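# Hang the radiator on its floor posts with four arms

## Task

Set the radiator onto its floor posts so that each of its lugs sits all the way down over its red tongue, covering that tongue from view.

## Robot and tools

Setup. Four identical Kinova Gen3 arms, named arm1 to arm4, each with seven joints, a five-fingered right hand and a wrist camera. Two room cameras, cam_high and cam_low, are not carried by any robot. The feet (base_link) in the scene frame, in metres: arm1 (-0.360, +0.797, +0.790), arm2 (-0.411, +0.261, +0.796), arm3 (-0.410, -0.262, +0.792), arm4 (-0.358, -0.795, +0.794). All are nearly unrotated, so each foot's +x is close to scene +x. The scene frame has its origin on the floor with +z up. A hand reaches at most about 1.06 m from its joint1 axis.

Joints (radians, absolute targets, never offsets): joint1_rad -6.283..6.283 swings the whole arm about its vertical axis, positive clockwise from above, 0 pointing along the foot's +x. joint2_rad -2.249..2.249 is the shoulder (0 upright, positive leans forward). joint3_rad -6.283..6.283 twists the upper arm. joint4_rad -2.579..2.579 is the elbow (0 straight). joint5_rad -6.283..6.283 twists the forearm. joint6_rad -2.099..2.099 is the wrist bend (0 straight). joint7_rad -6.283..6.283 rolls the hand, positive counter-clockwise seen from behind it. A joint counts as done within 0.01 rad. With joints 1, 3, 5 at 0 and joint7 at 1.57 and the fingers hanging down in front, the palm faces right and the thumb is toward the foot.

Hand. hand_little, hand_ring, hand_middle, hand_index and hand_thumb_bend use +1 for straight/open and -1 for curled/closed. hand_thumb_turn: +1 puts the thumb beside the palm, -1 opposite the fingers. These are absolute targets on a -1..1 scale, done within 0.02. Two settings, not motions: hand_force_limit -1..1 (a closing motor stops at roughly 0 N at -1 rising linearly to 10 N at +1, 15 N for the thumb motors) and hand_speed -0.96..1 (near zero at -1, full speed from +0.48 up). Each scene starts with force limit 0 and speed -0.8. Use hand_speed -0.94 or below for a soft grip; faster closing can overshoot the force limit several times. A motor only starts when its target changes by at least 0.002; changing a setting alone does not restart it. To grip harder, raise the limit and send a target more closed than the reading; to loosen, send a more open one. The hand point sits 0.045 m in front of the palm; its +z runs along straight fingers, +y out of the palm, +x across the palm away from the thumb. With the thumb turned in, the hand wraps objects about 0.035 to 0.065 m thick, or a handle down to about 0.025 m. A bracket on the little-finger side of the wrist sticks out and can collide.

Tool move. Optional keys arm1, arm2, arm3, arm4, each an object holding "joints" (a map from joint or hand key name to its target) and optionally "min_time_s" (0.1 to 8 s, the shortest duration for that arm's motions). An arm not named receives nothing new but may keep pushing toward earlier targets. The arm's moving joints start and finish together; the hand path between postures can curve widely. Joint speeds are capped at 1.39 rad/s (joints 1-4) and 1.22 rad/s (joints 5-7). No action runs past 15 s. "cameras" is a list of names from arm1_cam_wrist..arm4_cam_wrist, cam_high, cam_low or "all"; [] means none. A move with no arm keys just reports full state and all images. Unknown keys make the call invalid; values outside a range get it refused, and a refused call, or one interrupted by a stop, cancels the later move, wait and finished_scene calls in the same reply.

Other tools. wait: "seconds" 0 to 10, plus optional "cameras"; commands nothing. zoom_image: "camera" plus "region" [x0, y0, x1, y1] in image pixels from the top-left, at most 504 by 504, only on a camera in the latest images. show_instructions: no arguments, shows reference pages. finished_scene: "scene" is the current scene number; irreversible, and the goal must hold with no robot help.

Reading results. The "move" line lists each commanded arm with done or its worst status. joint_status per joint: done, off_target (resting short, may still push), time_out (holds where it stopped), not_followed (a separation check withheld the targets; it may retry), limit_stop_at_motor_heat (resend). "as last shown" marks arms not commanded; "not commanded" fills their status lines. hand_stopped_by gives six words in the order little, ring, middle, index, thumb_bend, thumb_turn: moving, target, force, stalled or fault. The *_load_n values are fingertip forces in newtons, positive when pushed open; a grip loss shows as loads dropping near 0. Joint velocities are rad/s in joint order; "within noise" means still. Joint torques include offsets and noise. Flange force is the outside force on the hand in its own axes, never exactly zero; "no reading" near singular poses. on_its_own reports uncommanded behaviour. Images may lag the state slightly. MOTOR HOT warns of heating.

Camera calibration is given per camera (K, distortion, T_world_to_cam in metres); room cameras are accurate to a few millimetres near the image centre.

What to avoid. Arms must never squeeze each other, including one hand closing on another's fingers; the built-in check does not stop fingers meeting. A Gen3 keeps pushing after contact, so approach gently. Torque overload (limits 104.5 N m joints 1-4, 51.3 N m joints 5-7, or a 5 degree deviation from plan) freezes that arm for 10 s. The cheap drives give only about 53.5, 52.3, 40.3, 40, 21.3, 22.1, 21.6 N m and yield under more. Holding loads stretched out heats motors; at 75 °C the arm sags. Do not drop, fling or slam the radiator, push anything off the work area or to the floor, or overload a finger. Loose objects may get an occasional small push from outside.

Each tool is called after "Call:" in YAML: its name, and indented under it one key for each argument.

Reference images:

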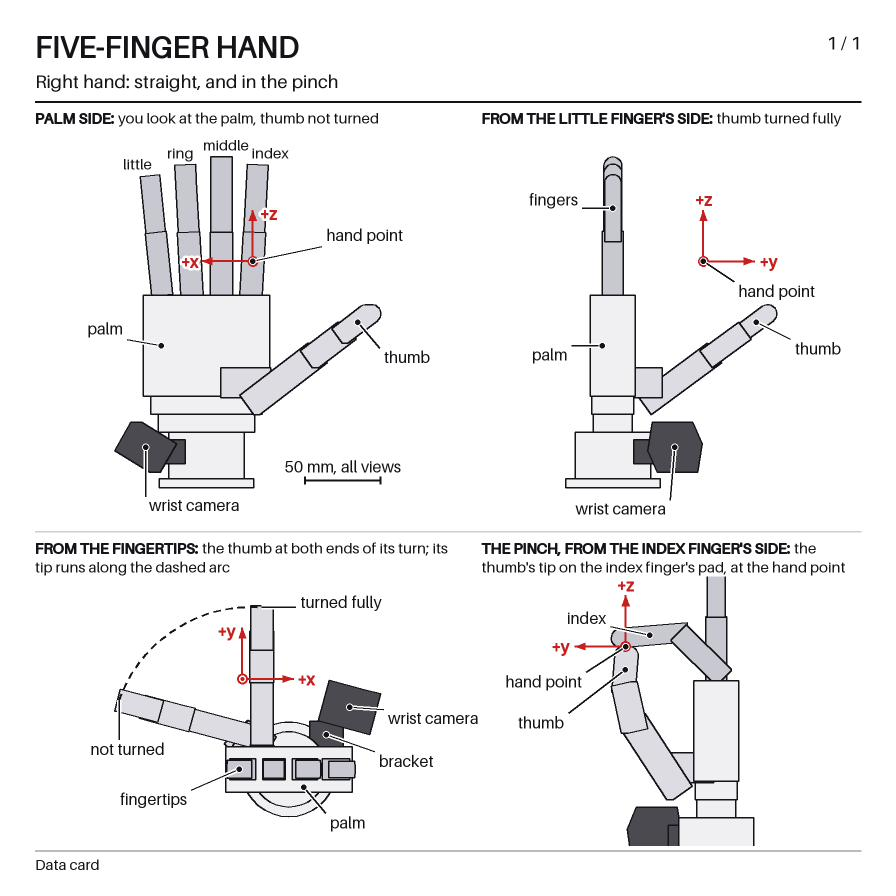

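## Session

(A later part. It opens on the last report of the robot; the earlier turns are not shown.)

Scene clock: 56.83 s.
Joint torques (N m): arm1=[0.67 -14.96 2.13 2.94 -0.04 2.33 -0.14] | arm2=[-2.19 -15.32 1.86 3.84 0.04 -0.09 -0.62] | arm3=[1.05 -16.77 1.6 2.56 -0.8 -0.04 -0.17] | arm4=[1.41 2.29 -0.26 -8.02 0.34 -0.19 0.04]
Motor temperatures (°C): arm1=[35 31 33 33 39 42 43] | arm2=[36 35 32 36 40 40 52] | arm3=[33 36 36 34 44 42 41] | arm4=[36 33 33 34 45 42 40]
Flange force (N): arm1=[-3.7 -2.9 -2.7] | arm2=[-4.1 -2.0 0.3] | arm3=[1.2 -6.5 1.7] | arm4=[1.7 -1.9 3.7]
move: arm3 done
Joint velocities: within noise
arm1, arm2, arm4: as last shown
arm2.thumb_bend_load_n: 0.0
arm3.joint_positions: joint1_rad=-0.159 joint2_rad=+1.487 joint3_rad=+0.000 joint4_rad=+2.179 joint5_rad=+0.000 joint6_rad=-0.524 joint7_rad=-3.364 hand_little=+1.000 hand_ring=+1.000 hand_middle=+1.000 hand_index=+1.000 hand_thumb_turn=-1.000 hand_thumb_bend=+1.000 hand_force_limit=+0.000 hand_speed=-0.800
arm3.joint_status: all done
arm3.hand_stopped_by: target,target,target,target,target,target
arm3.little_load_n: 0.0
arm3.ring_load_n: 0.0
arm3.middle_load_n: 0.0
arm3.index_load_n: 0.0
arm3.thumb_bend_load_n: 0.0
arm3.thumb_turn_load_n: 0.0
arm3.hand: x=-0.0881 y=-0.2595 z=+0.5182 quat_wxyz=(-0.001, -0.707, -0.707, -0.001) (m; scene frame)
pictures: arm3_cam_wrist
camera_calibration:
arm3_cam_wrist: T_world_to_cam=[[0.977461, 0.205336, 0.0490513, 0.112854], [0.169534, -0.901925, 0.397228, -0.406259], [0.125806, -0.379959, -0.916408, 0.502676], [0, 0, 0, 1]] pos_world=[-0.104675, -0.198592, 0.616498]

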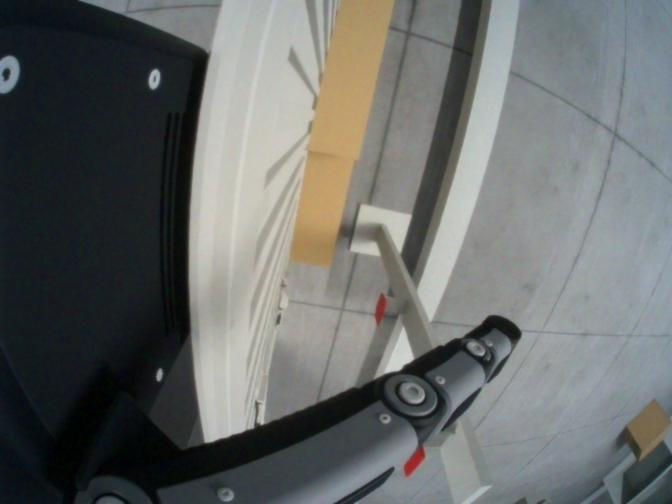

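Call:
move:
  arm3: {"joints":{"hand_thumb_bend":0.0}}
  cameras: ["arm3_cam_wrist"]

Call:
move:
  arm3: {"joints":{"hand_thumb_bend":-0.8,"hand_speed":-0.92}}
  cameras: ["arm3_cam_wrist"]

Scene clock: 61.23 s.
Joint torques (N m): arm1=[0.66 -14.94 2.08 2.94 -0.02 2.36 -0.15] | arm2=[-2.18 -15.31 1.85 3.87 0.03 -0.08 -0.61] | arm3=[1.07 -16.74 1.64 2.51 -0.83 -0.03 -0.15] | arm4=[1.44 2.31 -0.25 -8.01 0.36 -0.18 0.05]
Motor temperatures (°C): arm1=[35 31 33 33 39 42 43] | arm2=[36 35 32 36 40 40 52] | arm3=[33 37 36 34 44 42 41] | arm4=[36 33 33 34 45 42 40]
Flange force (N): arm1=[-3.7 -3.0 -2.6] | arm2=[-4.1 -1.9 0.3] | arm3=[1.3 -6.6 1.5] | arm4=[1.8 -1.8 3.7]
move: arm3 done
Joint velocities: within noise
arm1, arm2: as last shown
arm3.joint_positions: joint1_rad=-0.159 joint2_rad=+1.487 joint3_rad=+0.000 joint4_rad=+2.179 joint5_rad=+0.000 joint6_rad=-0.524 joint7_rad=-3.364 hand_little=+1.000 hand_ring=+1.000 hand_middle=+1.000 hand_index=+1.000 hand_thumb_turn=-1.000 hand_thumb_bend=+0.000 hand_force_limit=+0.000 hand_speed=-0.800
arm3.joint_status: all done
arm3.hand_stopped_by: target,target,target,target,target,target
arm3.little_load_n: 0.0
arm3.ring_load_n: 0.0
arm3.middle_load_n: 0.0
arm3.index_load_n: 0.0
arm3.thumb_bend_load_n: -0.5
arm3.thumb_turn_load_n: 0.0
arm3.hand: x=-0.0881 y=-0.2595 z=+0.5182 quat_wxyz=(-0.001, -0.707, -0.707, -0.001) (m; scene frame)
arm4.joint_positions: joint1_rad=-0.154 joint2_rad=-0.496 joint3_rad=-0.062 joint4_rad=+1.553 joint5_rad=-0.013 joint6_rad=+1.929 joint7_rad=-1.782 hand_little=+1.000 hand_ring=+1.000 hand_middle=+1.000 hand_index=+1.000 hand_thumb_turn=+1.000 hand_thumb_bend=+1.000 hand_force_limit=+0.000 hand_speed=-0.800
arm4.joint_status: not commanded
arm4.hand_stopped_by: target,target,target,target,target,target
arm4.little_load_n: 0.0
arm4.ring_load_n: 0.0
arm4.middle_load_n: 0.0
arm4.index_load_n: 0.0
arm4.thumb_bend_load_n: 0.0
arm4.thumb_turn_load_n: 0.0
arm4.hand: x=-0.2026 y=-0.7308 z=+1.2918 quat_wxyz=(-0.079, -0.020, -0.997, -0.006) (m; scene frame)
pictures: arm3_cam_wrist
camera_calibration:
arm3_cam_wrist: T_world_to_cam=[[0.977461, 0.205336, 0.0490513, 0.112854], [0.169534, -0.901925, 0.397228, -0.406259], [0.125806, -0.379959, -0.916408, 0.502676], [0, 0, 0, 1]] pos_world=[-0.104675, -0.198592, 0.616498]

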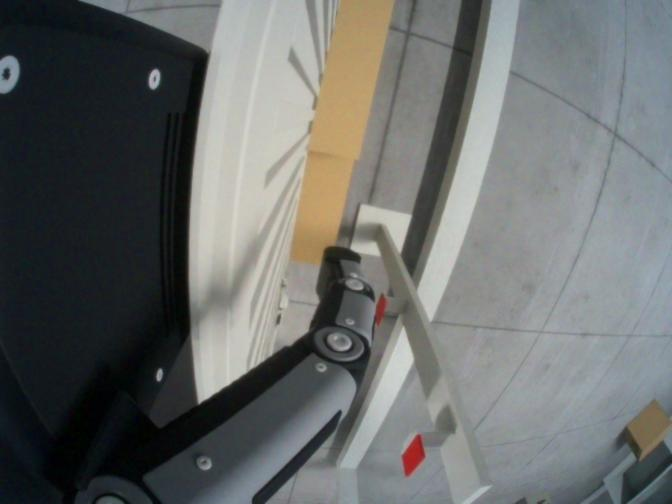

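Scene clock: 65.70 s.
Joint torques (N m): arm1=[0.69 -14.97 2.11 2.96 -0.04 2.36 -0.14] | arm2=[-2.16 -15.29 1.9 3.81 0.03 -0.08 -0.62] | arm3=[0.71 -16.78 0.68 3.13 -0.65 0.15 -0.28] | arm4=[1.42 2.3 -0.27 -8.04 0.35 -0.2 0.04]
Motor temperatures (°C): arm1=[35 31 33 33 39 42 43] | arm2=[36 35 32 36 40 40 52] | arm3=[33 37 36 34 44 42 41] | arm4=[36 33 33 34 45 42 40]
Flange force (N): arm1=[-3.8 -2.9 -2.7] | arm2=[-4.0 -2.0 0.1] | arm3=[-0.4 -5.5 3.0] | arm4=[1.8 -1.9 3.8]
move: arm3 off_target
Joint velocities: within noise
arm1, arm2, arm4: as last shown
arm3.joint_positions: joint1_rad=-0.159 joint2_rad=+1.487 joint3_rad=+0.000 joint4_rad=+2.179 joint5_rad=+0.000 joint6_rad=-0.524 joint7_rad=-3.364 hand_little=+1.000 hand_ring=+1.000 hand_middle=+1.000 hand_index=+1.000 hand_thumb_turn=-1.000 hand_thumb_bend=-0.471 hand_force_limit=+0.000 hand_speed=-0.920
arm3.joint_status: hand_thumb_bend off_target (ended at -0.471, target -0.800); the others done
arm3.hand_stopped_by: target,target,target,target,force,target
arm3.little_load_n: 0.0
arm3.ring_load_n: 0.0
arm3.middle_load_n: 0.0
arm3.index_load_n: 0.0
arm3.thumb_bend_load_n: 6.5
arm3.thumb_turn_load_n: 1.0
arm3.hand: x=-0.0881 y=-0.2595 z=+0.5182 quat_wxyz=(-0.001, -0.707, -0.707, -0.001) (m; scene frame)
arm4.ring_load_n: -0.5
pictures: arm3_cam_wrist
camera_calibration:
arm3_cam_wrist: T_world_to_cam=[[0.977445, 0.205424, 0.049012, 0.112894], [0.16963, -0.901905, 0.397231, -0.406247], [0.125805, -0.379957, -0.916409, 0.502676], [0, 0, 0, 1]] pos_world=[-0.104675, -0.198592, 0.616498]

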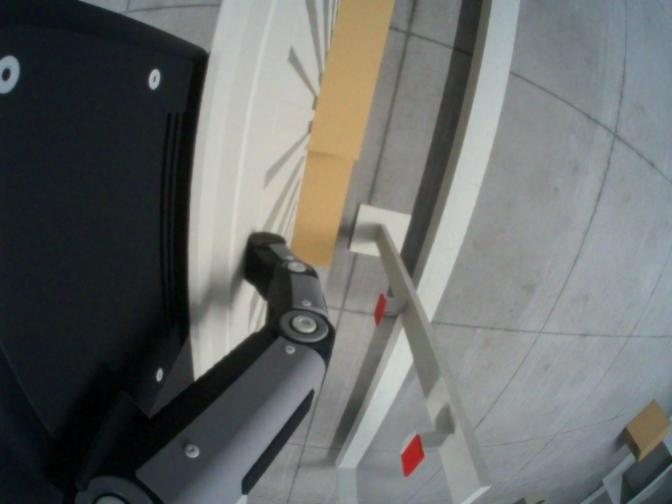

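Call:
move:
  arm2: {"joints":{"joint1_rad":0.1642,"joint2_rad":1.4811,"joint3_rad":0,"joint4_rad":2.1625,"joint5_rad":0,"joint6_rad":-0.5020,"joint7_rad":-2.9734,"hand_thumb_bend":0.0},"min_time_s":2}
  cameras: ["arm2_cam_wrist"]

Scene clock: 70.30 s.
Joint torques (N m): arm1=[0.68 -14.97 2.08 2.95 -0.05 2.34 -0.14] | arm2=[-2.33 -16.44 1.74 2.84 0.1 -0.53 -0.53] | arm3=[0.64 -16.64 0.59 3.24 -0.64 0.24 -0.28] | arm4=[1.45 2.29 -0.26 -8.03 0.33 -0.2 0.05]
Motor temperatures (°C): arm1=[35 31 33 33 39 42 43] | arm2=[36 35 32 36 40 40 52] | arm3=[33 37 36 34 44 42 41] | arm4=[36 33 33 34 45 42 40]
Flange force (N): arm1=[-3.8 -2.9 -2.7] | arm2=[-4.2 -3.4 0.8] | arm3=[-0.6 -5.4 2.9] | arm4=[1.7 -1.9 3.7]
move: arm2 done
Joint velocities: within noise
arm1.joint_positions: joint1_rad=-0.460 joint2_rad=+2.036 joint3_rad=+0.000 joint4_rad=+1.199 joint5_rad=+1.140 joint6_rad=+1.532 joint7_rad=-1.656 hand_little=+1.000 hand_ring=+1.000 hand_middle=+1.000 hand_index=+1.000 hand_thumb_turn=+1.000 hand_thumb_bend=+1.000 hand_force_limit=+0.000 hand_speed=-0.800
arm1.joint_status: not commanded
arm1.hand_stopped_by: target,target,target,target,target,target
arm1.little_load_n: 0.0
arm1.ring_load_n: 0.0
arm1.middle_load_n: 0.0
arm1.index_load_n: 0.0
arm1.thumb_bend_load_n: 0.0
arm1.thumb_turn_load_n: 0.0
arm1.hand: x=-0.0971 y=+0.5998 z=+0.5376 quat_wxyz=(+0.501, +0.505, -0.499, +0.495) (m; scene frame)
arm2.joint_positions: joint1_rad=+0.164 joint2_rad=+1.481 joint3_rad=+0.000 joint4_rad=+2.162 joint5_rad=+0.000 joint6_rad=-0.502 joint7_rad=-2.973 hand_little=+1.000 hand_ring=+1.000 hand_middle=+1.000 hand_index=+1.000 hand_thumb_turn=-1.000 hand_thumb_bend=+0.000 hand_force_limit=+0.000 hand_speed=-0.800
arm2.joint_status: all done
arm2.hand_stopped_by: target,target,target,target,target,target
arm2.little_load_n: 0.0
arm2.ring_load_n: 0.0
arm2.middle_load_n: 0.0
arm2.index_load_n: 0.0
arm2.thumb_bend_load_n: 0.0
arm2.thumb_turn_load_n: 0.0
arm2.hand: x=-0.0918 y=+0.1639 z=+0.5188 quat_wxyz=(+0.005, -0.707, -0.707, -0.003) (m; scene frame)
arm3, arm4: as last shown
arm3.thumb_bend_load_n: 7.0
arm3.thumb_turn_load_n: 0.5
arm4.little_load_n: -0.5
arm4.ring_load_n: 0.0
pictures: arm2_cam_wrist
camera_calibration:
arm2_cam_wrist: T_world_to_cam=[[0.95738, 0.287052, 0.0320006, 0.0218373], [0.243078, -0.860607, 0.447513, -0.0549651], [0.156, -0.420662, -0.893705, 0.666472], [0, 0, 0, 1]] pos_world=[-0.111515, 0.226787, 0.619528]

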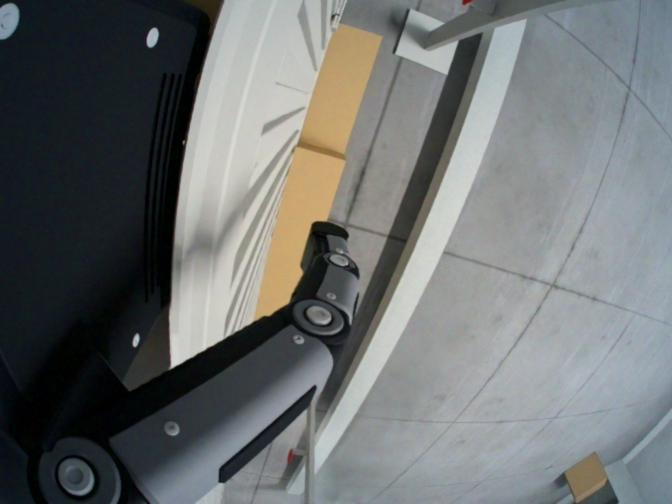

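Call:
move:
  arm2: {"joints":{"hand_thumb_bend":-0.8,"hand_speed":-0.92}}
  cameras: ["arm2_cam_wrist"]

Call:
move:
  arm2: {"joints":{"hand_thumb_bend":-0.9,"hand_force_limit":0.9}}
  arm3: {"joints":{"hand_thumb_bend":-0.9,"hand_force_limit":0.9}}
  cameras: ["arm2_cam_wrist","arm3_cam_wrist"]

Scene clock: 75.23 s.
Joint torques (N m): arm1=[0.63 -14.95 2.12 2.95 -0.04 2.36 -0.15] | arm2=[-2.26 -16.62 2.2 3.06 0.08 -0.48 -0.48] | arm3=[0.66 -16.58 0.58 3.25 -0.62 0.24 -0.25] | arm4=[1.41 2.28 -0.27 -8.02 0.34 -0.2 0.08]
Motor temperatures (°C): arm1=[35 31 33 33 39 42 43] | arm2=[35 35 31 36 40 40 52] | arm3=[33 37 36 34 44 42 41] | arm4=[36 33 33 34 45 42 40]
Flange force (N): arm1=[-3.8 -3.0 -2.6] | arm2=[-3.5 -3.2 1.7] | arm3=[-0.5 -5.3 2.8] | arm4=[1.7 -1.8 3.7]
move: arm2 off_target
Joint velocities: within noise
arm1, arm3, arm4: as last shown
arm2.joint_positions: joint1_rad=+0.164 joint2_rad=+1.481 joint3_rad=+0.000 joint4_rad=+2.162 joint5_rad=+0.000 joint6_rad=-0.502 joint7_rad=-2.973 hand_little=+1.000 hand_ring=+1.000 hand_middle=+1.000 hand_index=+1.000 hand_thumb_turn=-1.000 hand_thumb_bend=-0.484 hand_force_limit=+0.000 hand_speed=-0.920
arm2.joint_status: hand_thumb_bend off_target (ended at -0.484, target -0.800); the others done
arm2.hand_stopped_by: target,target,target,target,force,target
arm2.little_load_n: 0.0
arm2.ring_load_n: 0.0
arm2.middle_load_n: 0.0
arm2.index_load_n: 0.0
arm2.thumb_bend_load_n: 7.5
arm2.thumb_turn_load_n: 0.5
arm2.hand: x=-0.0918 y=+0.1639 z=+0.5188 quat_wxyz=(+0.005, -0.707, -0.707, -0.003) (m; scene frame)
arm3.thumb_bend_load_n: 6.5
arm3.thumb_turn_load_n: 1.0
arm4.little_load_n: 0.0
pictures: arm2_cam_wrist
camera_calibration:
arm2_cam_wrist: T_world_to_cam=[[0.95738, 0.287052, 0.0320006, 0.0218373], [0.243078, -0.860607, 0.447513, -0.0549651], [0.156, -0.420662, -0.893705, 0.666472], [0, 0, 0, 1]] pos_world=[-0.111515, 0.226787, 0.619528]

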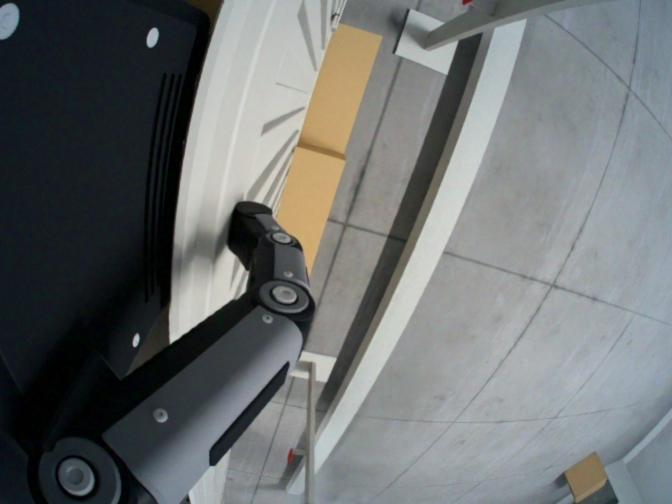

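Scene clock: 75.87 s.
Joint torques (N m): arm1=[0.67 -14.98 2.09 2.94 -0.03 2.36 -0.14] | arm2=[-2.18 -16.72 2.4 3.16 0.06 -0.42 -0.39] | arm3=[0.56 -16.54 0.24 3.81 -0.56 0.48 -0.27] | arm4=[1.42 2.31 -0.29 -8.03 0.34 -0.19 0.04]
Motor temperatures (°C): arm1=[35 31 33 33 39 42 43] | arm2=[35 35 31 36 40 40 52] | arm3=[33 37 36 34 44 42 41] | arm4=[36 33 33 34 45 42 40]
Flange force (N): arm1=[-3.8 -2.9 -2.6] | arm2=[-3.1 -3.3 2.2] | arm3=[-0.9 -4.7 4.0] | arm4=[1.8 -2.0 3.8]
move: arm2 off_target; arm3 off_target
Joint velocities: within noise
arm1, arm4: as last shown
arm2.joint_positions: joint1_rad=+0.164 joint2_rad=+1.481 joint3_rad=+0.000 joint4_rad=+2.162 joint5_rad=+0.000 joint6_rad=-0.502 joint7_rad=-2.973 hand_little=+1.000 hand_ring=+1.000 hand_middle=+1.000 hand_index=+1.000 hand_thumb_turn=-1.000 hand_thumb_bend=-0.499 hand_force_limit=+0.900 hand_speed=-0.920
arm2.joint_status: hand_thumb_bend off_target (ended at -0.499, target -0.900); the others done
arm2.hand_stopped_by: target,target,target,target,force,target
arm2.little_load_n: 0.0
arm2.ring_load_n: 0.0
arm2.middle_load_n: 0.0
arm2.index_load_n: 0.0
arm2.thumb_bend_load_n: 13.5
arm2.thumb_turn_load_n: 1.5
arm2.hand: x=-0.0918 y=+0.1639 z=+0.5188 quat_wxyz=(+0.005, -0.707, -0.707, -0.003) (m; scene frame)
arm3.joint_positions: joint1_rad=-0.159 joint2_rad=+1.487 joint3_rad=+0.000 joint4_rad=+2.179 joint5_rad=+0.000 joint6_rad=-0.524 joint7_rad=-3.364 hand_little=+1.000 hand_ring=+1.000 hand_middle=+1.000 hand_index=+1.000 hand_thumb_turn=-1.000 hand_thumb_bend=-0.484 hand_force_limit=+0.900 hand_speed=-0.920
arm3.joint_status: hand_thumb_bend off_target (ended at -0.484, target -0.900); the others done
arm3.hand_stopped_by: target,target,target,target,force,target
arm3.little_load_n: 0.0
arm3.ring_load_n: 0.0
arm3.middle_load_n: -0.5
arm3.index_load_n: 0.0
arm3.thumb_bend_load_n: 13.0
arm3.thumb_turn_load_n: 1.5
arm3.hand: x=-0.0881 y=-0.2595 z=+0.5182 quat_wxyz=(-0.001, -0.707, -0.707, -0.001) (m; scene frame)
pictures: arm2_cam_wrist, arm3_cam_wrist
camera_calibration:
arm2_cam_wrist: T_world_to_cam=[[0.95738, 0.287052, 0.0320006, 0.0218373], [0.243078, -0.860607, 0.447513, -0.0549651], [0.156, -0.420662, -0.893705, 0.666472], [0, 0, 0, 1]] pos_world=[-0.111515, 0.226787, 0.619528]
arm3_cam_wrist: T_world_to_cam=[[0.977461, 0.205336, 0.0490513, 0.112854], [0.169534, -0.901925, 0.397228, -0.406259], [0.125806, -0.379959, -0.916408, 0.502676], [0, 0, 0, 1]] pos_world=[-0.104675, -0.198592, 0.616498]

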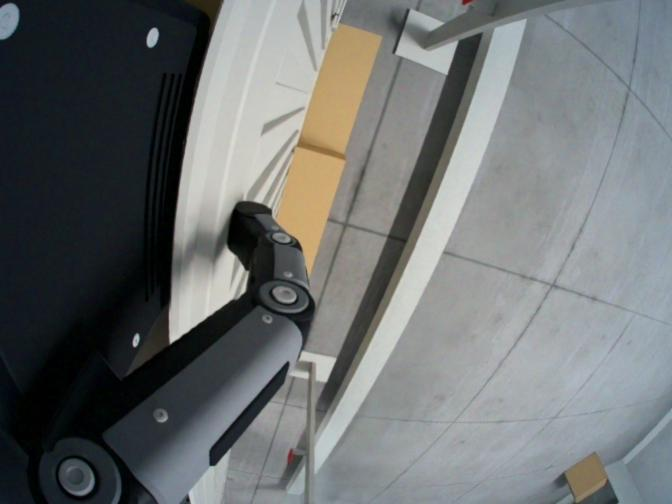

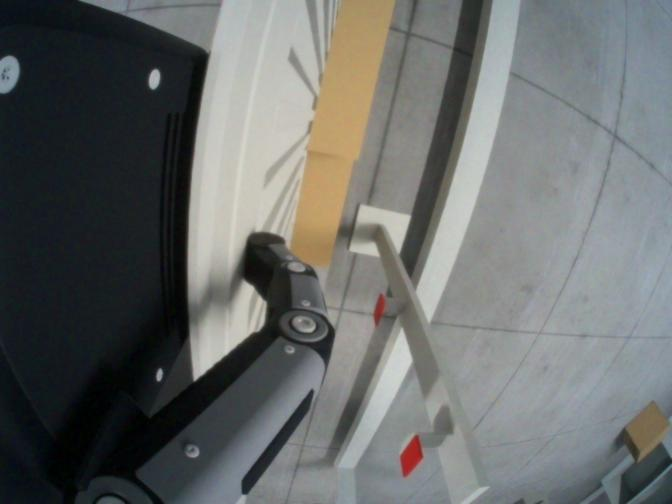

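Call:
move:
  arm2: {"joints":{"joint2_rad":1.4610,"joint4_rad":2.1796,"joint6_rad":-0.4990},"min_time_s":2}
  arm3: {"joints":{"joint2_rad":1.4665,"joint4_rad":2.1960,"joint6_rad":-0.5209},"min_time_s":2}
  cameras: ["all"]

Scene clock: 78.60 s.
Joint torques (N m): arm1=[0.65 -14.98 2.13 2.95 -0.05 2.37 -0.1] | arm2=[-2.21 -15.56 1.84 3.6 0.04 -0.12 -0.6] | arm3=[0.85 -16.11 1.18 3.25 -0.65 0.33 -0.09] | arm4=[1.43 2.31 -0.23 -8.02 0.34 -0.2 0.04]
Motor temperatures (°C): arm1=[35 31 33 33 39 42 43] | arm2=[35 35 31 36 40 40 52] | arm3=[33 37 36 34 44 42 41] | arm4=[36 33 33 34 45 42 40]
Flange force (N): arm1=[-3.8 -2.8 -2.6] | arm2=[-4.3 -1.9 0.5] | arm3=[0.8 -5.2 1.9] | arm4=[1.8 -1.8 3.7]
move: arm2 done; arm3 done
Joint velocities: within noise
arm1, arm4: as last shown
arm1.thumb_bend_load_n: 0.5
arm2.joint_positions: joint1_rad=+0.164 joint2_rad=+1.461 joint3_rad=+0.000 joint4_rad=+2.180 joint5_rad=+0.000 joint6_rad=-0.499 joint7_rad=-2.973 hand_little=+1.000 hand_ring=+1.000 hand_middle=+1.000 hand_index=+1.000 hand_thumb_turn=-1.000 hand_thumb_bend=-0.502 hand_force_limit=+0.900 hand_speed=-0.920
arm2.joint_status: all done
arm2.hand_stopped_by: target,target,target,target,force,target
arm2.little_load_n: 0.0
arm2.ring_load_n: 0.0
arm2.middle_load_n: 0.0
arm2.index_load_n: 0.0
arm2.thumb_bend_load_n: 0.0
arm2.thumb_turn_load_n: -0.5
arm2.hand: x=-0.0918 y=+0.1639 z=+0.5268 quat_wxyz=(+0.005, -0.707, -0.707, -0.003) (m; scene frame)
arm3.joint_positions: joint1_rad=-0.159 joint2_rad=+1.467 joint3_rad=+0.000 joint4_rad=+2.196 joint5_rad=+0.000 joint6_rad=-0.521 joint7_rad=-3.364 hand_little=+1.000 hand_ring=+1.000 hand_middle=+1.000 hand_index=+1.000 hand_thumb_turn=-1.000 hand_thumb_bend=-0.486 hand_force_limit=+0.900 hand_speed=-0.920
arm3.joint_status: all done
arm3.hand_stopped_by: target,target,target,target,force,target
arm3.little_load_n: 0.0
arm3.ring_load_n: 0.0
arm3.middle_load_n: 0.0
arm3.index_load_n: 0.0
arm3.thumb_bend_load_n: 0.0
arm3.thumb_turn_load_n: 0.0
arm3.hand: x=-0.0881 y=-0.2595 z=+0.5262 quat_wxyz=(-0.001, -0.707, -0.707, -0.001) (m; scene frame)
arm4.little_load_n: 0.5
pictures: arm1_cam_wrist, arm2_cam_wrist, arm3_cam_wrist, arm4_cam_wrist, cam_high, cam_low
camera_calibration:
arm1_cam_wrist: T_world_to_cam=[[-0.971747, 0.0373859, 0.233043, -0.248339], [-0.191129, 0.454669, -0.869911, 0.188043], [-0.13848, -0.889875, -0.434678, 0.869718], [0, 0, 0, 1]] pos_world=[-0.084944, 0.697728, 0.599502]
arm2_cam_wrist: T_world_to_cam=[[0.957357, 0.287135, 0.0319579, 0.0216159], [0.24317, -0.86058, 0.447516, -0.0586292], [0.156, -0.420661, -0.893705, 0.67358], [0, 0, 0, 1]] pos_world=[-0.111515, 0.226687, 0.627528]
arm3_cam_wrist: T_world_to_cam=[[0.977474, 0.205298, 0.0489619, 0.112413], [0.169536, -0.901931, 0.397212, -0.409445], [0.125707, -0.379964, -0.91642, 0.50999], [0, 0, 0, 1]] pos_world=[-0.104575, -0.198592, 0.624498]

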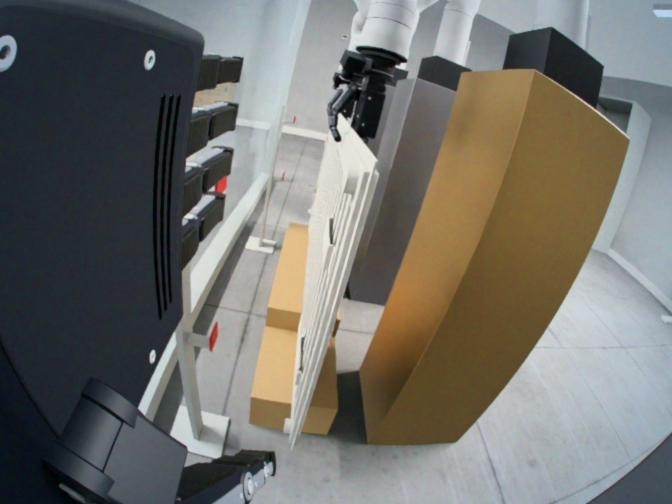

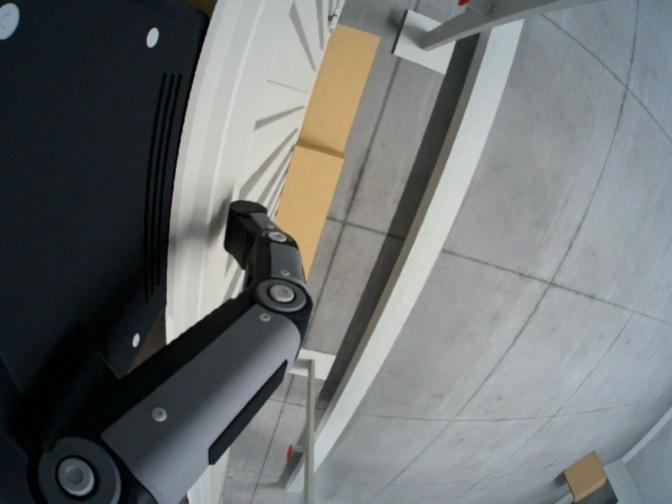

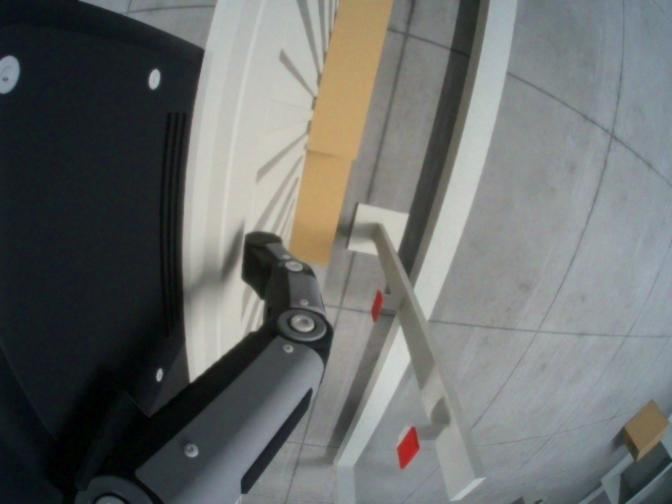

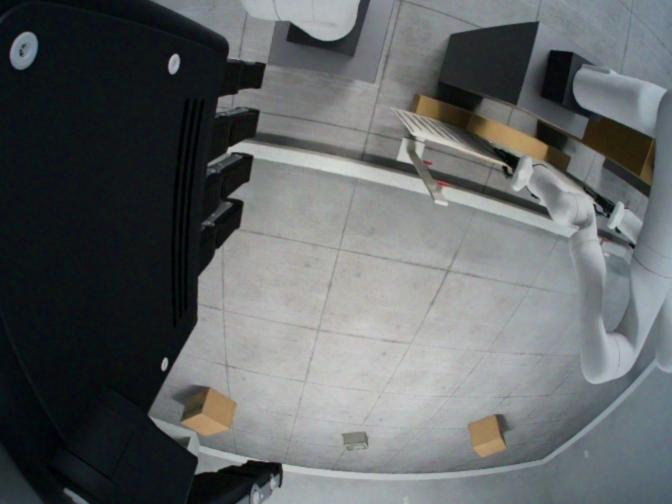

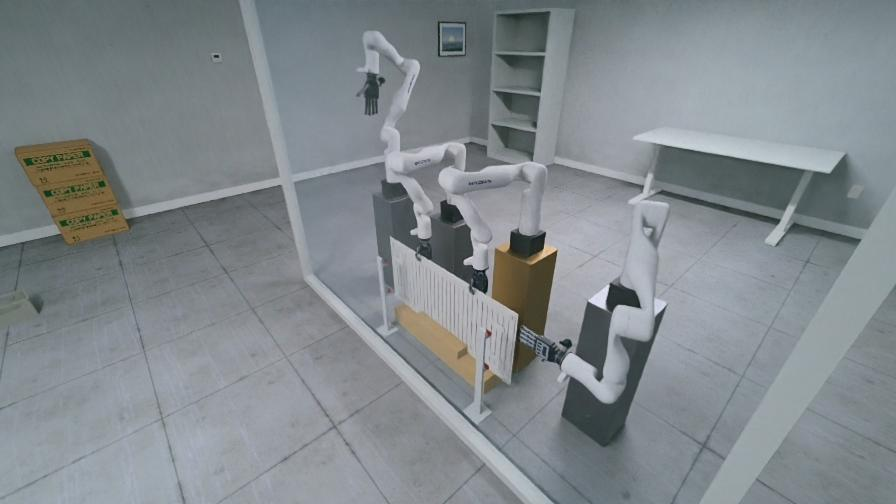

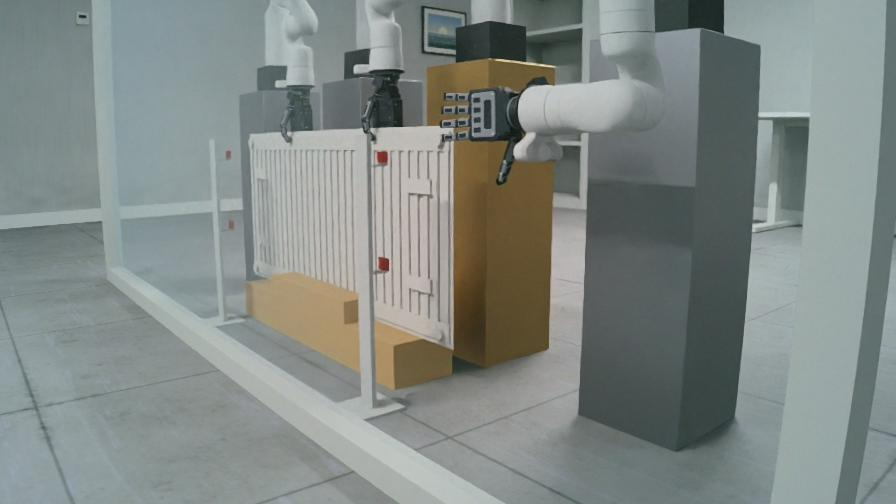

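Call:
zoom_image:
  camera: "arm3_cam_wrist"
  region: [170, 160, 350, 340]

Call:
zoom_image:
  camera: "cam_low"
  region: [240, 70, 480, 200]

Call:
zoom_image:
  camera: "arm1_cam_wrist"
  region: [280, 80, 420, 250]

Scaled by 2.800 from the camera's 672x504 image, which has a finer 960x720 frame.

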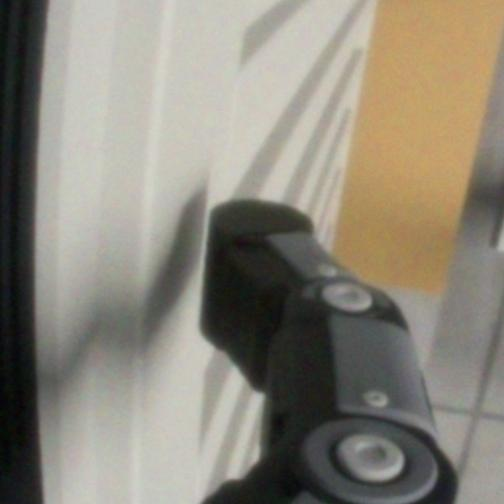

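Scaled by 2.100 from the camera's 896x504 image, which has a finer 1280x720 frame.

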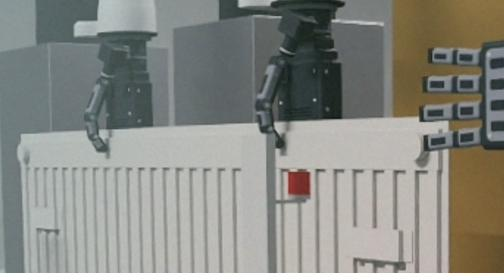

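Scaled by 2.965 from the camera's 672x504 image, which has a finer 960x720 frame.

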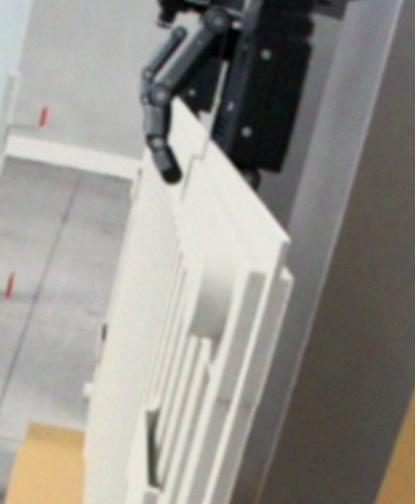

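Call:
move:
  arm2: {"joints":{"joint1_rad":0.1888,"joint2_rad":1.4845,"joint4_rad":2.2244,"joint6_rad":-0.5673,"joint7_rad":-2.9488,"hand_thumb_bend":0.3,"hand_speed":-0.7},"min_time_s":1.5}
  arm3: {"joints":{"joint1_rad":-0.1741,"joint2_rad":1.4906,"joint4_rad":2.2389,"joint6_rad":-0.5879,"joint7_rad":-3.3797,"hand_thumb_bend":0.3,"hand_speed":-0.7},"min_time_s":1.5}
  cameras: ["arm3_cam_wrist"]

Call:
move:
  arm2: {"joints":{"joint1_rad":0.1888,"joint2_rad":1.5415,"joint4_rad":2.1728,"joint6_rad":-0.5727,"joint7_rad":-2.9488},"min_time_s":1.5}
  arm3: {"joints":{"joint1_rad":-0.1741,"joint2_rad":1.5472,"joint4_rad":2.1869,"joint6_rad":-0.5925,"joint7_rad":-3.3797},"min_time_s":1.5}
  cameras: ["arm3_cam_wrist","arm2_cam_wrist","arm1_cam_wrist"]

Scene clock: 84.33 s.
Joint torques (N m): arm1=[0.65 -14.96 2.1 2.93 -0.02 2.38 -0.13] | arm2=[-2.17 -15.07 1.91 4.06 0.02 -0.08 -0.61] | arm3=[0.85 -15.71 1.2 3.69 -0.65 0.33 -0.08] | arm4=[1.39 2.29 -0.26 -8.02 0.33 -0.2 0.05]
Motor temperatures (°C): arm1=[35 31 33 33 39 42 43] | arm2=[35 36 31 36 40 40 52] | arm3=[33 37 35 34 44 42 41] | arm4=[36 33 33 34 45 42 40]
Flange force (N): arm1=[-3.6 -2.9 -2.6] | arm2=[-3.9 -2.2 0.3] | arm3=[0.8 -5.6 1.7] | arm4=[1.7 -1.9 3.7]
move: arm2 done; arm3 done
Joint velocities: within noise
arm1, arm4: as last shown
arm1.thumb_bend_load_n: 0.0
arm2.joint_positions: joint1_rad=+0.189 joint2_rad=+1.484 joint3_rad=+0.000 joint4_rad=+2.224 joint5_rad=+0.000 joint6_rad=-0.567 joint7_rad=-2.949 hand_little=+1.000 hand_ring=+1.000 hand_middle=+1.000 hand_index=+1.000 hand_thumb_turn=-1.000 hand_thumb_bend=+0.300 hand_force_limit=+0.900 hand_speed=-0.700
arm2.joint_status: all done
arm2.hand_stopped_by: target,target,target,target,target,target
arm2.little_load_n: 0.0
arm2.ring_load_n: 0.0
arm2.middle_load_n: 0.0
arm2.index_load_n: 0.0
arm2.thumb_bend_load_n: 0.0
arm2.thumb_turn_load_n: 0.0
arm2.hand: x=-0.1108 y=+0.1608 z=+0.5278 quat_wxyz=(+0.005, -0.707, -0.707, -0.003) (m; scene frame)
arm3.joint_positions: joint1_rad=-0.174 joint2_rad=+1.491 joint3_rad=+0.000 joint4_rad=+2.239 joint5_rad=+0.000 joint6_rad=-0.588 joint7_rad=-3.380 hand_little=+1.000 hand_ring=+1.000 hand_middle=+1.000 hand_index=+1.000 hand_thumb_turn=-1.000 hand_thumb_bend=+0.300 hand_force_limit=+0.900 hand_speed=-0.700
arm3.joint_status: all done
arm3.hand_stopped_by: target,target,target,target,target,target
arm3.little_load_n: 0.0
arm3.ring_load_n: 0.0
arm3.middle_load_n: 0.0
arm3.index_load_n: 0.0
arm3.thumb_bend_load_n: 0.0
arm3.thumb_turn_load_n: 0.0
arm3.hand: x=-0.1051 y=-0.2594 z=+0.5271 quat_wxyz=(-0.001, -0.707, -0.707, -0.001) (m; scene frame)
arm4.little_load_n: 0.0
pictures: arm3_cam_wrist
camera_calibration:
arm3_cam_wrist: T_world_to_cam=[[0.977461, 0.205336, 0.0490513, 0.129029], [0.169534, -0.901925, 0.397228, -0.406952], [0.125806, -0.379959, -0.916408, 0.513062], [0, 0, 0, 1]] pos_world=[-0.121675, -0.198592, 0.625498]

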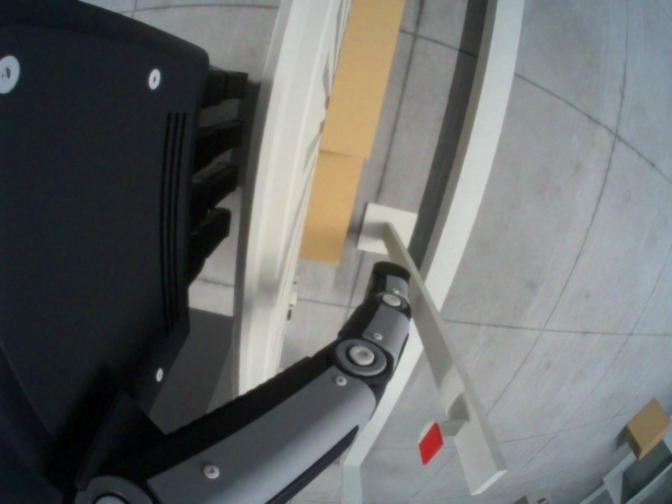

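Scene clock: 86.13 s.
Joint torques (N m): arm1=[0.69 -14.97 2.1 2.95 -0.03 2.36 -0.13] | arm2=[-2.18 -15.09 1.89 4.07 0.05 -0.06 -0.62] | arm3=[0.85 -15.67 1.23 3.74 -0.64 0.32 -0.09] | arm4=[1.43 2.3 -0.25 -8.03 0.34 -0.19 0.03]
Motor temperatures (°C): arm1=[35 31 33 33 39 42 43] | arm2=[35 36 31 36 40 40 52] | arm3=[33 37 35 34 44 42 41] | arm4=[36 33 33 34 45 42 40]
Flange force (N): arm1=[-3.8 -2.9 -2.7] | arm2=[-3.8 -2.2 0.2] | arm3=[0.9 -5.3 1.3] | arm4=[1.8 -1.9 3.7]
move: arm2 done; arm3 done
Joint velocities: within noise
arm1, arm4: as last shown
arm2.joint_positions: joint1_rad=+0.189 joint2_rad=+1.542 joint3_rad=+0.000 joint4_rad=+2.173 joint5_rad=+0.000 joint6_rad=-0.573 joint7_rad=-2.949 hand_little=+1.000 hand_ring=+1.000 hand_middle=+1.000 hand_index=+1.000 hand_thumb_turn=-1.000 hand_thumb_bend=+0.300 hand_force_limit=+0.900 hand_speed=-0.700
arm2.joint_status: all done
arm2.hand_stopped_by: target,target,target,target,target,target
arm2.little_load_n: 0.0
arm2.ring_load_n: 0.0
arm2.middle_load_n: 0.0
arm2.index_load_n: 0.0
arm2.thumb_bend_load_n: 0.0
arm2.thumb_turn_load_n: 0.0
arm2.hand: x=-0.1109 y=+0.1611 z=+0.5048 quat_wxyz=(+0.005, -0.707, -0.707, -0.003) (m; scene frame)
arm3.joint_positions: joint1_rad=-0.174 joint2_rad=+1.547 joint3_rad=+0.000 joint4_rad=+2.187 joint5_rad=+0.000 joint6_rad=-0.592 joint7_rad=-3.380 hand_little=+1.000 hand_ring=+1.000 hand_middle=+1.000 hand_index=+1.000 hand_thumb_turn=-1.000 hand_thumb_bend=+0.300 hand_force_limit=+0.900 hand_speed=-0.700
arm3.joint_status: all done
arm3.hand_stopped_by: target,target,target,target,target,target
arm3.little_load_n: 0.0
arm3.ring_load_n: 0.0
arm3.middle_load_n: 0.0
arm3.index_load_n: 0.0
arm3.thumb_bend_load_n: 0.0
arm3.thumb_turn_load_n: 0.0
arm3.hand: x=-0.1050 y=-0.2594 z=+0.5042 quat_wxyz=(-0.001, -0.707, -0.707, -0.001) (m; scene frame)
pictures: arm1_cam_wrist, arm2_cam_wrist, arm3_cam_wrist
camera_calibration:
arm1_cam_wrist: T_world_to_cam=[[-0.971747, 0.0373859, 0.233043, -0.248339], [-0.191129, 0.454669, -0.869911, 0.188043], [-0.13848, -0.889875, -0.434678, 0.869718], [0, 0, 0, 1]] pos_world=[-0.084944, 0.697728, 0.599502]
arm2_cam_wrist: T_world_to_cam=[[0.957365, 0.287092, 0.0320863, 0.0413414], [0.243074, -0.860597, 0.447535, -0.0465687], [0.156097, -0.420655, -0.893691, 0.655722], [0, 0, 0, 1]] pos_world=[-0.130616, 0.223887, 0.605527]
arm3_cam_wrist: T_world_to_cam=[[0.977461, 0.205336, 0.0490513, 0.13006], [0.169534, -0.901925, 0.397228, -0.397833], [0.125806, -0.379959, -0.916408, 0.491972], [0, 0, 0, 1]] pos_world=[-0.121575, -0.198592, 0.602498]

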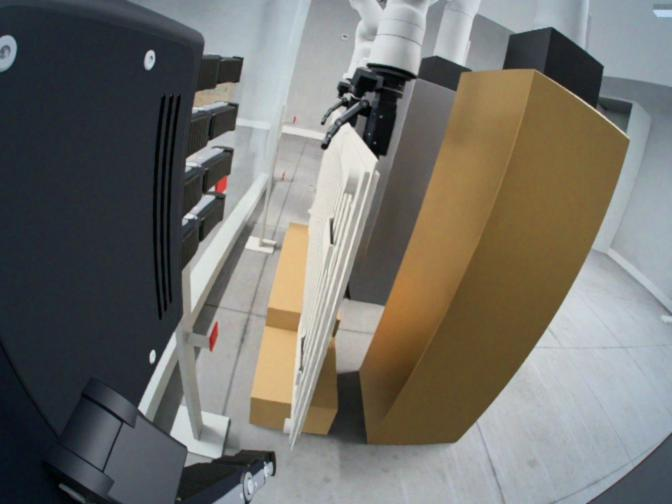

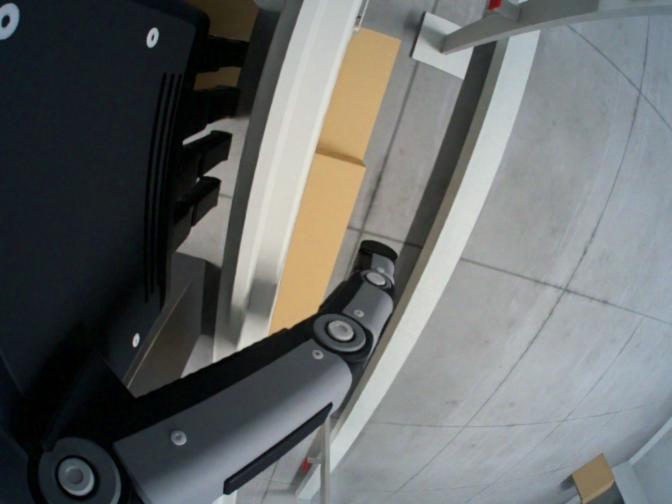

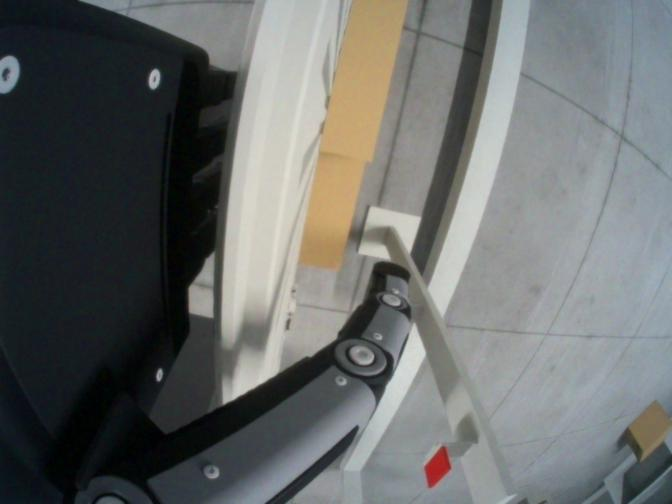

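Call:
move:
  arm2: {"joints":{"joint1_rad":0.1862,"joint2_rad":1.5364,"joint4_rad":2.1650,"joint6_rad":-0.5598,"joint7_rad":-2.9514},"min_time_s":1}
  arm3: {"joints":{"joint1_rad":-0.1708,"joint2_rad":1.5417,"joint4_rad":2.1789,"joint6_rad":-0.5790,"joint7_rad":-3.3764},"min_time_s":1}

Call:
move:
  arm2: {"joints":{"joint1_rad":0.1836,"joint2_rad":1.5312,"joint4_rad":2.1572,"joint6_rad":-0.5468,"joint7_rad":-2.9540},"min_time_s":1}
  arm3: {"joints":{"joint1_rad":-0.1675,"joint2_rad":1.5362,"joint4_rad":2.1710,"joint6_rad":-0.5656,"joint7_rad":-3.3731},"min_time_s":1}
  cameras: ["arm3_cam_wrist","arm2_cam_wrist"]

Scene clock: 88.27 s.
Joint torques (N m): arm1=[0.7 -14.96 2.09 2.93 -0.02 2.35 -0.14] | arm2=[-2.18 -15.18 1.86 3.95 0.06 -0.13 -0.6] | arm3=[0.83 -15.82 1.24 3.61 -0.63 0.29 -0.1] | arm4=[1.45 2.29 -0.27 -8.02 0.33 -0.2 0.07]
Motor temperatures (°C): arm1=[35 31 33 33 39 42 43] | arm2=[35 36 31 36 40 40 52] | arm3=[33 37 35 34 44 42 41] | arm4=[36 33 33 34 45 42 40]
Flange force (N): arm1=[-3.7 -2.9 -2.7] | arm2=[-3.8 -2.0 0.1] | arm3=[0.8 -5.3 1.4] | arm4=[1.7 -1.9 3.7]
move: arm2 done; arm3 done
Joint velocities: within noise
arm1: as last shown
arm2.joint_positions: joint1_rad=+0.186 joint2_rad=+1.536 joint3_rad=+0.000 joint4_rad=+2.165 joint5_rad=+0.000 joint6_rad=-0.560 joint7_rad=-2.951 hand_little=+1.000 hand_ring=+1.000 hand_middle=+1.000 hand_index=+1.000 hand_thumb_turn=-1.000 hand_thumb_bend=+0.300 hand_force_limit=+0.900 hand_speed=-0.700
arm2.joint_status: all done
arm2.hand_stopped_by: target,target,target,target,target,target
arm2.little_load_n: 0.0
arm2.ring_load_n: 0.0
arm2.middle_load_n: 0.0
arm2.index_load_n: 0.0
arm2.thumb_bend_load_n: 0.0
arm2.thumb_turn_load_n: 0.0
arm2.hand: x=-0.1074 y=+0.1611 z=+0.5048 quat_wxyz=(+0.005, -0.707, -0.707, -0.003) (m; scene frame)
arm3.joint_positions: joint1_rad=-0.171 joint2_rad=+1.542 joint3_rad=+0.000 joint4_rad=+2.179 joint5_rad=+0.000 joint6_rad=-0.579 joint7_rad=-3.376 hand_little=+1.000 hand_ring=+1.000 hand_middle=+1.000 hand_index=+1.000 hand_thumb_turn=-1.000 hand_thumb_bend=+0.300 hand_force_limit=+0.900 hand_speed=-0.700
arm3.joint_status: all done
arm3.hand_stopped_by: target,target,target,target,target,target
arm3.little_load_n: 0.0
arm3.ring_load_n: 0.0
arm3.middle_load_n: 0.0
arm3.index_load_n: 0.0
arm3.thumb_bend_load_n: 0.0
arm3.thumb_turn_load_n: 0.0
arm3.hand: x=-0.1016 y=-0.2594 z=+0.5041 quat_wxyz=(-0.001, -0.707, -0.707, -0.001) (m; scene frame)
arm4.joint_positions: joint1_rad=-0.154 joint2_rad=-0.496 joint3_rad=-0.062 joint4_rad=+1.553 joint5_rad=-0.013 joint6_rad=+1.929 joint7_rad=-1.782 hand_little=+1.000 hand_ring=+1.000 hand_middle=+1.000 hand_index=+1.000 hand_thumb_turn=+1.000 hand_thumb_bend=+1.000 hand_force_limit=+0.000 hand_speed=-0.800
arm4.joint_status: not commanded
arm4.hand_stopped_by: target,target,target,target,target,target
arm4.little_load_n: 0.0
arm4.ring_load_n: 0.0
arm4.middle_load_n: 0.0
arm4.index_load_n: 0.0
arm4.thumb_bend_load_n: 0.0
arm4.thumb_turn_load_n: 0.0
arm4.hand: x=-0.2026 y=-0.7308 z=+1.2918 quat_wxyz=(-0.079, -0.020, -0.997, -0.006) (m; scene frame)
pictures: none

Scene clock: 89.57 s.
Joint torques (N m): arm1=[0.66 -14.97 2.08 2.91 -0.02 2.36 -0.15] | arm2=[-2.17 -15.29 1.86 3.91 0.02 -0.09 -0.59] | arm3=[0.82 -15.94 1.2 3.51 -0.62 0.28 -0.07] | arm4=[1.43 2.29 -0.25 -8.03 0.35 -0.2 0.06]
Motor temperatures (°C): arm1=[35 31 33 33 39 42 43] | arm2=[35 36 31 36 40 40 52] | arm3=[32 37 35 34 44 42 41] | arm4=[36 33 33 34 45 42 40]
Flange force (N): arm1=[-3.6 -2.9 -2.6] | arm2=[-3.9 -2.1 0.3] | arm3=[0.8 -5.2 1.5] | arm4=[1.8 -1.8 3.7]
move: arm2 done; arm3 done
Joint velocities: within noise
arm1, arm4: as last shown
arm2.joint_positions: joint1_rad=+0.184 joint2_rad=+1.531 joint3_rad=+0.000 joint4_rad=+2.157 joint5_rad=+0.000 joint6_rad=-0.547 joint7_rad=-2.954 hand_little=+1.000 hand_ring=+1.000 hand_middle=+1.000 hand_index=+1.000 hand_thumb_turn=-1.000 hand_thumb_bend=+0.300 hand_force_limit=+0.900 hand_speed=-0.700
arm2.joint_status: all done
arm2.hand_stopped_by: target,target,target,target,target,target
arm2.little_load_n: 0.0
arm2.ring_load_n: 0.0
arm2.middle_load_n: 0.0
arm2.index_load_n: 0.0
arm2.thumb_bend_load_n: 0.0
arm2.thumb_turn_load_n: 0.0
arm2.hand: x=-0.1039 y=+0.1611 z=+0.5048 quat_wxyz=(+0.005, -0.707, -0.707, -0.003) (m; scene frame)
arm3.joint_positions: joint1_rad=-0.168 joint2_rad=+1.536 joint3_rad=+0.000 joint4_rad=+2.171 joint5_rad=+0.000 joint6_rad=-0.566 joint7_rad=-3.373 hand_little=+1.000 hand_ring=+1.000 hand_middle=+1.000 hand_index=+1.000 hand_thumb_turn=-1.000 hand_thumb_bend=+0.300 hand_force_limit=+0.900 hand_speed=-0.700
arm3.joint_status: all done
arm3.hand_stopped_by: target,target,target,target,target,target
arm3.little_load_n: 0.0
arm3.ring_load_n: 0.0
arm3.middle_load_n: 0.0
arm3.index_load_n: 0.0
arm3.thumb_bend_load_n: 0.0
arm3.thumb_turn_load_n: 0.0
arm3.hand: x=-0.0981 y=-0.2595 z=+0.5042 quat_wxyz=(-0.001, -0.707, -0.707, -0.001) (m; scene frame)
pictures: arm2_cam_wrist, arm3_cam_wrist
camera_calibration:
arm2_cam_wrist: T_world_to_cam=[[0.957342, 0.287175, 0.0320436, 0.0346447], [0.243166, -0.86057, 0.447538, -0.0482669], [0.156097, -0.420655, -0.893691, 0.65463], [0, 0, 0, 1]] pos_world=[-0.123616, 0.223887, 0.605528]
arm3_cam_wrist: T_world_to_cam=[[0.977461, 0.205336, 0.0490513, 0.123218], [0.169534, -0.901925, 0.397228, -0.39902], [0.125806, -0.379959, -0.916408, 0.491091], [0, 0, 0, 1]] pos_world=[-0.114575, -0.198592, 0.602498]

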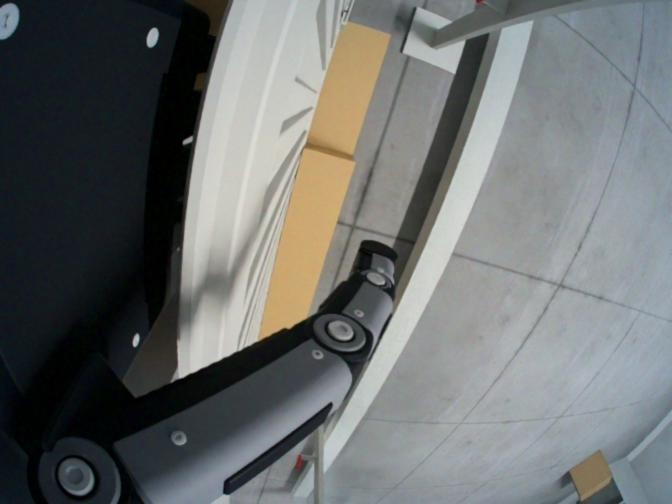

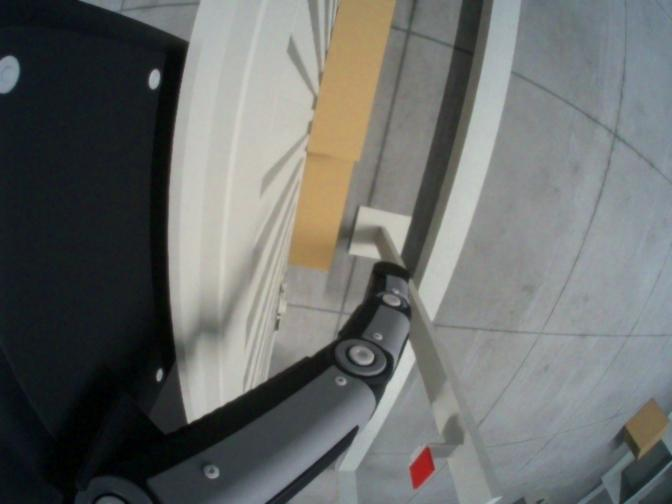

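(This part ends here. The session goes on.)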